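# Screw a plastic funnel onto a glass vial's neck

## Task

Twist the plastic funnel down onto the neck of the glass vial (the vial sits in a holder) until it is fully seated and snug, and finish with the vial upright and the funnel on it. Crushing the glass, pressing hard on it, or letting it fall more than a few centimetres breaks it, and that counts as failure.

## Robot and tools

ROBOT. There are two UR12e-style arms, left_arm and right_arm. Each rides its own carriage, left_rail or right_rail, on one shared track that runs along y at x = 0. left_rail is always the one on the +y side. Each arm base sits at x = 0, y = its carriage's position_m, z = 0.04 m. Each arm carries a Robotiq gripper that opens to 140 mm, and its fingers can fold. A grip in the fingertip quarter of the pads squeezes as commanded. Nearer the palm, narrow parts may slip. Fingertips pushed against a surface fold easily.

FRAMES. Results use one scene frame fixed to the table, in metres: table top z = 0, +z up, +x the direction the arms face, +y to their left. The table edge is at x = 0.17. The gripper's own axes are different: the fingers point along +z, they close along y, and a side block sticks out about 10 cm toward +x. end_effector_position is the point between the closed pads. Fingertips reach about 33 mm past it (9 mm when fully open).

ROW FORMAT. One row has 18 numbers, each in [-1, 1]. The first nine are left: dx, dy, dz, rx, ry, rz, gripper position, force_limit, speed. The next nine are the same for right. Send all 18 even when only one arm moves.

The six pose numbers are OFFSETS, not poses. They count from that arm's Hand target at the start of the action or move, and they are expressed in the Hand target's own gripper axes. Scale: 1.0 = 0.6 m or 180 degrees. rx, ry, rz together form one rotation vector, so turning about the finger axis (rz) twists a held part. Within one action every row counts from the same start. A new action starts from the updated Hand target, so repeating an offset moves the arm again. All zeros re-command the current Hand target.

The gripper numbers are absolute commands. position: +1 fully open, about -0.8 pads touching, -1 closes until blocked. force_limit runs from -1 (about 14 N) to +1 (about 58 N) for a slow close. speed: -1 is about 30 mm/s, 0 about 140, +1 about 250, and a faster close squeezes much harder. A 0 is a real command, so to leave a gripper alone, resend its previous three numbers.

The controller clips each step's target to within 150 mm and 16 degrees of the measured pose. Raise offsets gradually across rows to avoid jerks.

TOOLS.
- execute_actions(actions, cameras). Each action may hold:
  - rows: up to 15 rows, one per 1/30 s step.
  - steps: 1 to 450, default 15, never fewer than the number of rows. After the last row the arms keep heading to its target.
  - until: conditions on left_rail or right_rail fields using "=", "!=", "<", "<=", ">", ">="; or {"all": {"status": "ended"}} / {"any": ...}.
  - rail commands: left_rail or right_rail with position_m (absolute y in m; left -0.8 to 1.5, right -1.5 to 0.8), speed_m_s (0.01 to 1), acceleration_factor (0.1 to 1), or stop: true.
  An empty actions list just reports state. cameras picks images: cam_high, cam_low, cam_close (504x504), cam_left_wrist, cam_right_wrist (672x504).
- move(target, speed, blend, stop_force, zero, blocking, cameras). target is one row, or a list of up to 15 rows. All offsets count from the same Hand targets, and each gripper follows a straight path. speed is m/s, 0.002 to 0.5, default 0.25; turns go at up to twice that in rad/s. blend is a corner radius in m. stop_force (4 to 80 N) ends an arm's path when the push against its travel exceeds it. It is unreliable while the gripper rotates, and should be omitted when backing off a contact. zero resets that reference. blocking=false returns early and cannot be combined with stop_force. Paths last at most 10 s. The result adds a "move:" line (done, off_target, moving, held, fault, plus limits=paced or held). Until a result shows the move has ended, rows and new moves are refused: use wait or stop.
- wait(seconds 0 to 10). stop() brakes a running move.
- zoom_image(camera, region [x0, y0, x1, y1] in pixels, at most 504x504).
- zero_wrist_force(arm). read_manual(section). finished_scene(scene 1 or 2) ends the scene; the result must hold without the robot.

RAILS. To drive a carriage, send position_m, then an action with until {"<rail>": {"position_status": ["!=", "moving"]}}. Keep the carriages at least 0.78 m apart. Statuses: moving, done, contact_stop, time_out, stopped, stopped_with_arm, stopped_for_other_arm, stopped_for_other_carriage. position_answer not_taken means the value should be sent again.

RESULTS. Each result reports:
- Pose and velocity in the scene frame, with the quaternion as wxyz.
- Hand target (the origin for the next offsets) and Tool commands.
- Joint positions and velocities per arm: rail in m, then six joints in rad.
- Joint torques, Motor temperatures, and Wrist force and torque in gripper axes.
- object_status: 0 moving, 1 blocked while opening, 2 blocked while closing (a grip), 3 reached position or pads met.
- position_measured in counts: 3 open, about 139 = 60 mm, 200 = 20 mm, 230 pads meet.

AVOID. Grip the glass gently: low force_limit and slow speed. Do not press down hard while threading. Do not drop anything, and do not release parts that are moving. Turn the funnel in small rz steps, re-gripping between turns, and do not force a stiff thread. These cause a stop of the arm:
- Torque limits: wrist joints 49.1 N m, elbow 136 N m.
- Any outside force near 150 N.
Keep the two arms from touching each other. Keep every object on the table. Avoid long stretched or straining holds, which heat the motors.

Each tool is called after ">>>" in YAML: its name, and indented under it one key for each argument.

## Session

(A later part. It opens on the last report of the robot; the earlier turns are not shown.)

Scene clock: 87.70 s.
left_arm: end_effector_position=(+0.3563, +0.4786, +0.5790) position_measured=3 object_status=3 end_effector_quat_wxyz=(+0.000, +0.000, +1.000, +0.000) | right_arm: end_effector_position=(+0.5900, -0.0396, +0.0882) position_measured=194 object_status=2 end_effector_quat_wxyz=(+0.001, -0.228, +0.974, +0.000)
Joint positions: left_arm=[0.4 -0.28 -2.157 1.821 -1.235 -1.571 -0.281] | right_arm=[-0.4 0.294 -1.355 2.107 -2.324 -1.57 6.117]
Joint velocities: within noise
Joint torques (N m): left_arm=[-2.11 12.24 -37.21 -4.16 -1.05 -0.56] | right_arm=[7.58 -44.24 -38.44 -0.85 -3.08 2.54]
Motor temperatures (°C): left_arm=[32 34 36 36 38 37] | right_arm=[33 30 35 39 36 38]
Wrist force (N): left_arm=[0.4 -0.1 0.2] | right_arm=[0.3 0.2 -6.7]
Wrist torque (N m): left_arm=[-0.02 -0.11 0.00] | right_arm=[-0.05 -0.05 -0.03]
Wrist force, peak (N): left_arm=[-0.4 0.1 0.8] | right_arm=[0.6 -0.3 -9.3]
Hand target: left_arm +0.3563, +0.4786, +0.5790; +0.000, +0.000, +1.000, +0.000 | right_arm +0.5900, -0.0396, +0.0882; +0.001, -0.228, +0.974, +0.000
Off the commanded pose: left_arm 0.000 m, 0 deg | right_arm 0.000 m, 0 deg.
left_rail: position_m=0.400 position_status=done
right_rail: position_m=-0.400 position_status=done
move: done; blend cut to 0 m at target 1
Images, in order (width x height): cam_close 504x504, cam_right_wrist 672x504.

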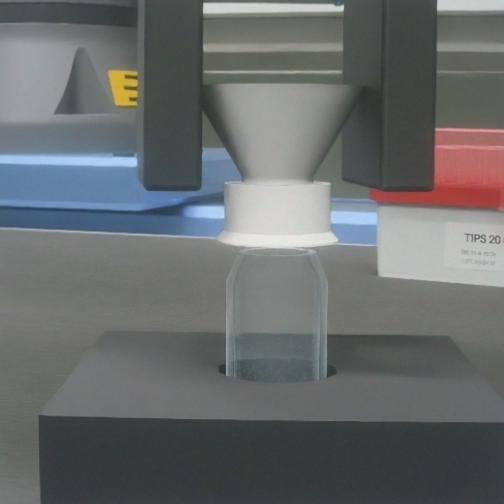

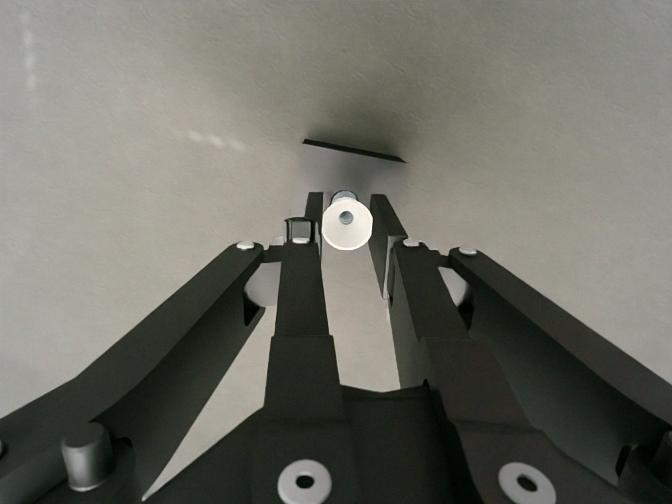

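>>> move:
  target:
    - [0,0,0,0,0,0,1,1,1,0,0,0,0,0,0,0.1,-0.1,0]
    - [0,0,0,0,0,0,1,1,1,0,0,0,0,0,-0.98,0.1,-0.1,0]
    - [0,0,0,0,0,0,1,1,1,0,0,0,0,0,-0.98,-1,0,-1]
    - [0,0,0,0,0,0,1,1,1,0,0,0.001,0,0,0,-1,0,-1]
  speed: 0.5
  cameras: ["cam_close","cam_right_wrist"]

>>> zoom_image:
  camera: "cam_close"
  region: [190, 160, 370, 300]

Scene clock: 98.83 s.
left_arm: end_effector_position=(+0.3563, +0.4786, +0.5790) position_measured=3 object_status=3 end_effector_quat_wxyz=(+0.000, +0.000, +1.000, +0.000) | right_arm: end_effector_position=(+0.5900, -0.0396, +0.0876) position_measured=197 object_status=2 end_effector_quat_wxyz=(+0.001, -0.228, +0.974, +0.000)
Joint positions: left_arm=[0.4 -0.28 -2.157 1.821 -1.235 -1.571 -0.281] | right_arm=[-0.4 0.294 -1.354 2.107 -2.325 -1.57 6.117]
Joint velocities: within noise
Joint torques (N m): left_arm=[-0.63 15.19 -38.51 -3.9 -1.31 -0.19] | right_arm=[6.42 -43 -37.74 -0.71 -3.59 3.05]
Motor temperatures (°C): left_arm=[32 34 36 36 38 37] | right_arm=[33 30 35 39 36 38]
Wrist force (N): left_arm=[0.4 -0.2 0.5] | right_arm=[0.5 1.7 -8.2]
Wrist torque (N m): left_arm=[-0.03 -0.09 0.00] | right_arm=[-0.13 -0.11 -0.06]
Wrist force, peak (N): left_arm=[0.3 -0.4 0.8] | right_arm=[0.4 1.1 -9.6]
Hand target: left_arm +0.3563, +0.4786, +0.5790; +0.000, +0.000, +1.000, +0.000 | right_arm +0.5900, -0.0396, +0.0876; +0.001, -0.228, +0.974, +0.000
Off the commanded pose: left_arm 0.000 m, 0 deg | right_arm 0.000 m, 0 deg.
left_rail: position_m=0.400 position_status=done
right_rail: position_m=-0.400 position_status=done
move: done
Images, in order (width x height): cam_close 504x504, cam_right_wrist 672x504.

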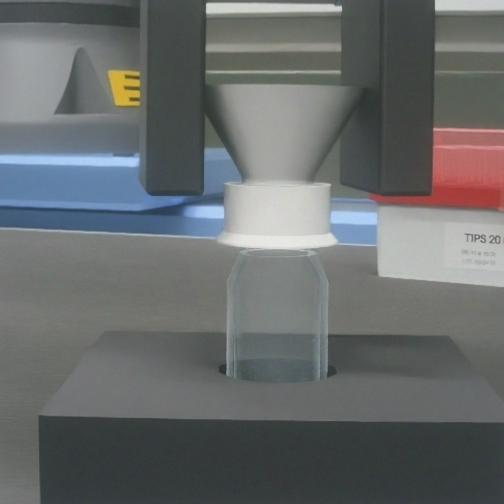

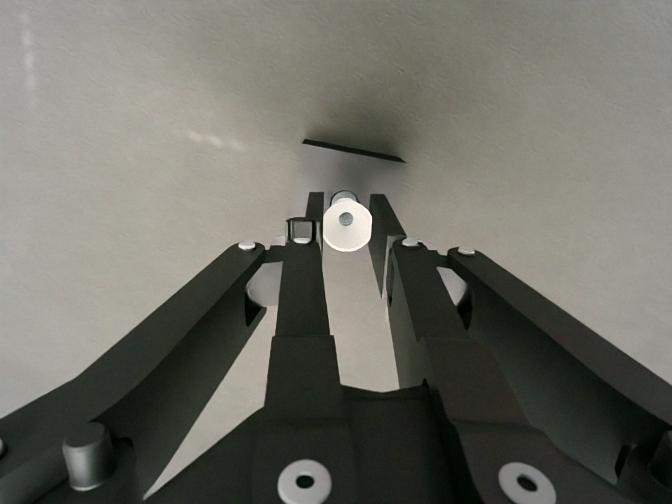

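Scaled by 2.800 from the camera's 504x504 image, which has a finer 720x720 frame.

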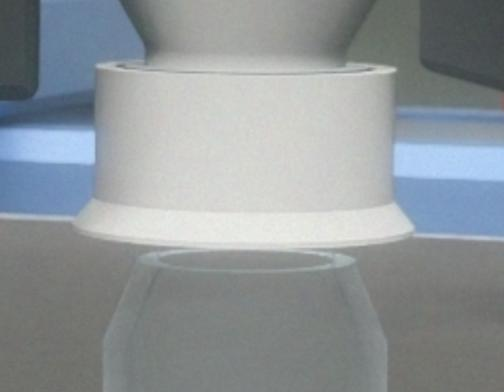

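>>> move:
  target:
    - [0,0,0,0,0,0,1,1,1,0,0,0,0,0,0,0.1,0,-0.5]
    - [0,0,0,0,0,0,1,1,1,0,0,-0.12,0,0,0,0.1,0,-0.5]
  speed: 0.2
  cameras: ["cam_close","cam_right_wrist"]

>>> zoom_image:
  camera: "cam_close"
  region: [190, 160, 370, 300]

Scene clock: 101.40 s.
left_arm: end_effector_position=(+0.3563, +0.4786, +0.5790) position_measured=3 object_status=3 end_effector_quat_wxyz=(+0.000, +0.000, +1.000, +0.000) | right_arm: end_effector_position=(+0.5899, -0.0396, +0.1595) position_measured=117 object_status=3 end_effector_quat_wxyz=(+0.001, -0.228, +0.974, +0.000)
Joint positions: left_arm=[0.4 -0.28 -2.157 1.821 -1.235 -1.571 -0.281] | right_arm=[-0.4 0.294 -1.439 2.05 -2.183 -1.57 6.118]
Joint velocities: within noise
Joint torques (N m): left_arm=[-0.54 14.97 -38.63 -4.11 -1.08 -0.31] | right_arm=[-10.99 -73.21 -46.81 -2.15 1.6 -2.94]
Motor temperatures (°C): left_arm=[32 34 36 36 38 37] | right_arm=[33 30 35 39 36 38]
Wrist force (N): left_arm=[0.0 -0.2 0.3] | right_arm=[0.2 -0.4 0.5]
Wrist torque (N m): left_arm=[-0.04 0.00 0.00] | right_arm=[-0.13 -0.04 0.02]
Wrist force, peak (N): left_arm=[0.5 -0.2 0.8] | right_arm=[0.2 1.7 -8.9]
Hand target: left_arm +0.3563, +0.4786, +0.5790; +0.000, +0.000, +1.000, +0.000 | right_arm +0.5899, -0.0396, +0.1596; +0.001, -0.228, +0.974, +0.000
Off the commanded pose: left_arm 0.000 m, 0 deg | right_arm 0.000 m, 0 deg.
left_rail: position_m=0.400 position_status=done
right_rail: position_m=-0.400 position_status=done
move: done
Images, in order (width x height): cam_close 504x504, cam_right_wrist 672x504.

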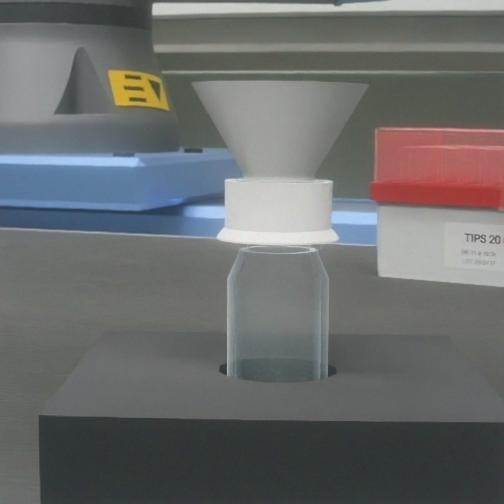

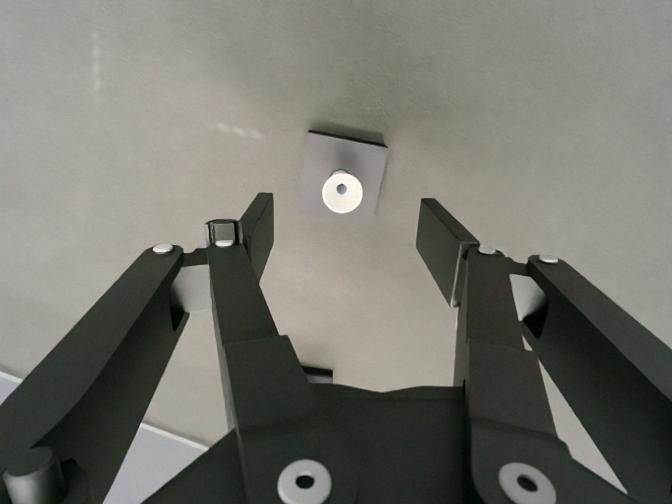

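Scaled by 2.800 from the camera's 504x504 image, which has a finer 720x720 frame.

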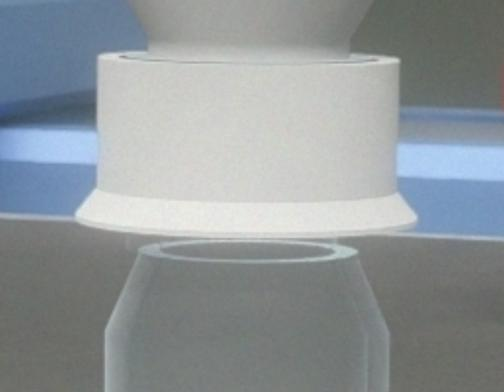

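>>> move:
  target:
    - [0,0,0,0,0,0,1,1,1,0,0,0.117,0,0,-0.98,0.1,0,-0.5]
    - [0,0,0,0,0,0,1,1,1,0,0,0.117,0,0,-0.98,-1,0.2,-1]
  speed: 0.5
  cameras: ["cam_close"]

>>> zoom_image:
  camera: "cam_close"
  region: [190, 160, 370, 300]

>>> move:
  target: [0,0,0,0,0,0,1,1,1,0,0,0.0005,0,0,0.9,-1,0.2,-1]
  speed: 0.5
  cameras: ["cam_close"]

>>> zoom_image:
  camera: "cam_close"
  region: [190, 160, 370, 300]

Scene clock: 109.00 s.
left_arm: end_effector_position=(+0.3563, +0.4786, +0.5790) position_measured=3 object_status=3 end_effector_quat_wxyz=(+0.000, +0.000, +1.000, +0.000) | right_arm: end_effector_position=(+0.5900, -0.0396, +0.0894) position_measured=197 object_status=0 end_effector_quat_wxyz=(+0.000, +0.980, +0.197, +0.001)
Joint positions: left_arm=[0.4 -0.28 -2.157 1.821 -1.235 -1.571 -0.281] | right_arm=[-0.4 0.294 -1.356 2.106 -2.322 -1.57 3.039]
Joint velocities: within noise
Joint torques (N m): left_arm=[-0.41 14.96 -38.74 -4.23 -1.05 -0.47] | right_arm=[-13.55 -50.47 -33.53 -6.3 3.47 -3.22]
Motor temperatures (°C): left_arm=[32 34 36 36 38 37] | right_arm=[33 30 35 39 36 38]
Wrist force (N): left_arm=[0.7 0.0 0.4] | right_arm=[0.2 0.0 -1.5]
Wrist torque (N m): left_arm=[-0.01 -0.15 0.00] | right_arm=[-0.01 -0.05 0.01]
Wrist force, peak (N): left_arm=[0.3 -0.4 0.7] | right_arm=[-0.1 -0.1 -2.1]
Hand target: left_arm +0.3563, +0.4786, +0.5790; +0.000, +0.000, +1.000, +0.000 | right_arm +0.5900, -0.0396, +0.0894; +0.000, +0.980, +0.197, +0.001
Off the commanded pose: left_arm 0.000 m, 0 deg | right_arm 0.000 m, 0 deg.
left_rail: position_m=0.400 position_status=done
right_rail: position_m=-0.400 position_status=done
move: done
Images, in order (width x height): cam_close 504x504.

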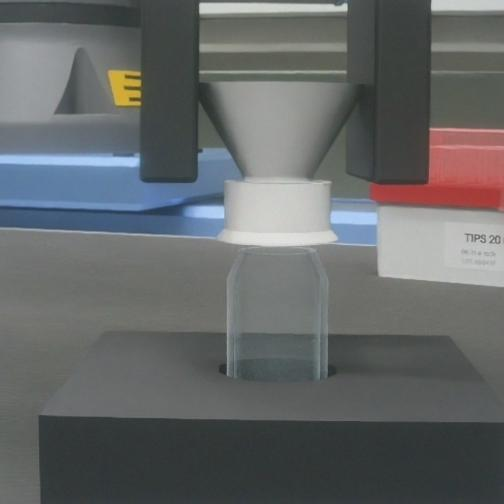

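Scaled by 2.800 from the camera's 504x504 image, which has a finer 720x720 frame.

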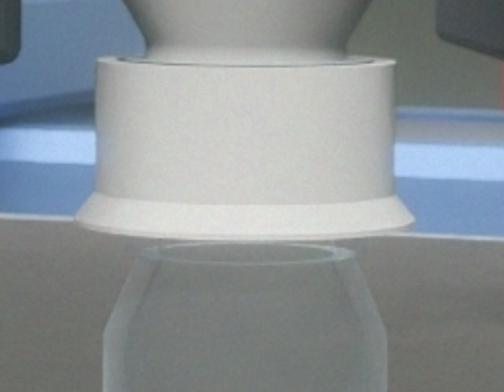

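Scene clock: 112.53 s.
left_arm: end_effector_position=(+0.3563, +0.4786, +0.5790) position_measured=3 object_status=3 end_effector_quat_wxyz=(+0.000, +0.000, +1.000, +0.000) | right_arm: end_effector_position=(+0.5900, -0.0396, +0.0891) position_measured=197 object_status=2 end_effector_quat_wxyz=(+0.001, -0.348, +0.938, +0.000)
Joint positions: left_arm=[0.4 -0.28 -2.157 1.821 -1.235 -1.571 -0.281] | right_arm=[-0.4 0.294 -1.356 2.106 -2.322 -1.57 5.866]
Joint velocities: within noise
Joint torques (N m): left_arm=[-1.68 15.45 -38.52 -4.05 -1.06 -0.59] | right_arm=[6.61 -43.69 -39.56 -1.11 -3.91 2.91]
Motor temperatures (°C): left_arm=[32 34 36 36 38 37] | right_arm=[33 30 35 39 36 38]
Wrist force (N): left_arm=[0.2 0.1 0.3] | right_arm=[0.2 1.6 -5.4]
Wrist torque (N m): left_arm=[0.03 -0.05 0.00] | right_arm=[-0.21 -0.10 -0.04]
Wrist force, peak (N): left_arm=[-0.2 0.0 0.7] | right_arm=[0.0 1.5 -6.6]
Hand target: left_arm +0.3563, +0.4786, +0.5790; +0.000, +0.000, +1.000, +0.000 | right_arm +0.5900, -0.0396, +0.0891; +0.001, -0.348, +0.938, +0.000
Off the commanded pose: left_arm 0.000 m, 0 deg | right_arm 0.000 m, 0 deg.
left_rail: position_m=0.400 position_status=done
right_rail: position_m=-0.400 position_status=done
move: done
Images, in order (width x height): cam_close 504x504.

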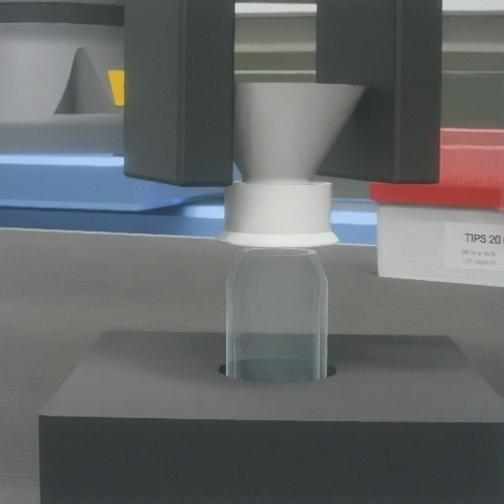

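Scaled by 2.800 from the camera's 504x504 image, which has a finer 720x720 frame.

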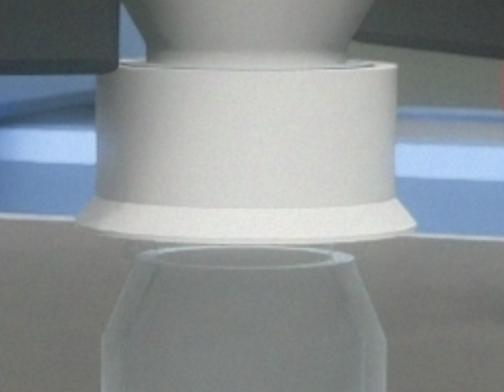

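>>> move:
  target:
    - [0,0,0,0,0,0,1,1,1,0,0,0,0,0,0,0.1,0,-0.6]
    - [0,0,0,0,0,0,1,1,1,0,0,-0.08,0,0,0,0.1,0,-0.6]
  speed: 0.2
  cameras: ["cam_close"]

>>> finished_scene:
  scene: 1

Scene clock: 114.97 s.
left_arm: end_effector_position=(+0.3563, +0.4786, +0.5790) position_measured=3 object_status=3 end_effector_quat_wxyz=(+0.000, +0.000, +1.000, +0.000) | right_arm: end_effector_position=(+0.5899, -0.0396, +0.1371) position_measured=117 object_status=3 end_effector_quat_wxyz=(+0.001, -0.348, +0.938, +0.000)
Joint positions: left_arm=[0.4 -0.28 -2.157 1.821 -1.235 -1.571 -0.281] | right_arm=[-0.4 0.294 -1.414 2.07 -2.227 -1.57 5.866]
Joint velocities: within noise
Joint torques (N m): left_arm=[-3.78 15.06 -38.37 -4.3 -1.34 -0.3] | right_arm=[-8.24 -75.51 -45.32 -1.71 2.06 -0.99]
Motor temperatures (°C): left_arm=[32 34 36 36 38 37] | right_arm=[33 30 35 39 36 38]
Wrist force (N): left_arm=[0.3 -0.2 0.3] | right_arm=[0.1 -0.8 0.2]
Wrist torque (N m): left_arm=[-0.04 -0.06 0.00] | right_arm=[-0.20 -0.02 0.02]
Wrist force, peak (N): left_arm=[-0.2 0.1 0.7] | right_arm=[0.3 1.5 -5.9]
Hand target: left_arm +0.3563, +0.4786, +0.5790; +0.000, +0.000, +1.000, +0.000 | right_arm +0.5899, -0.0396, +0.1371; +0.001, -0.348, +0.938, +0.000
Off the commanded pose: left_arm 0.000 m, 0 deg | right_arm 0.000 m, 0 deg.
left_rail: position_m=0.400 position_status=done
right_rail: position_m=-0.400 position_status=done
move: done
Images, in order (width x height): cam_close 504x504.

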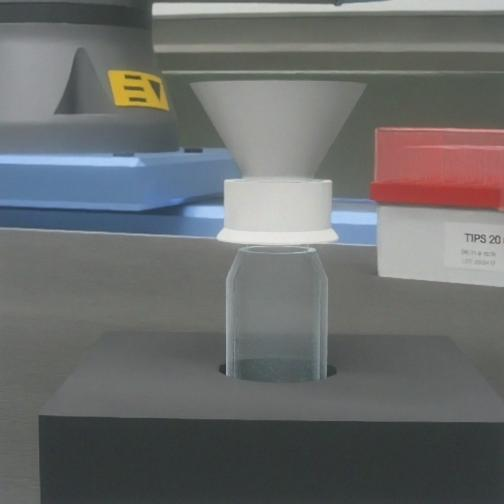

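The scene is finished: the task was done.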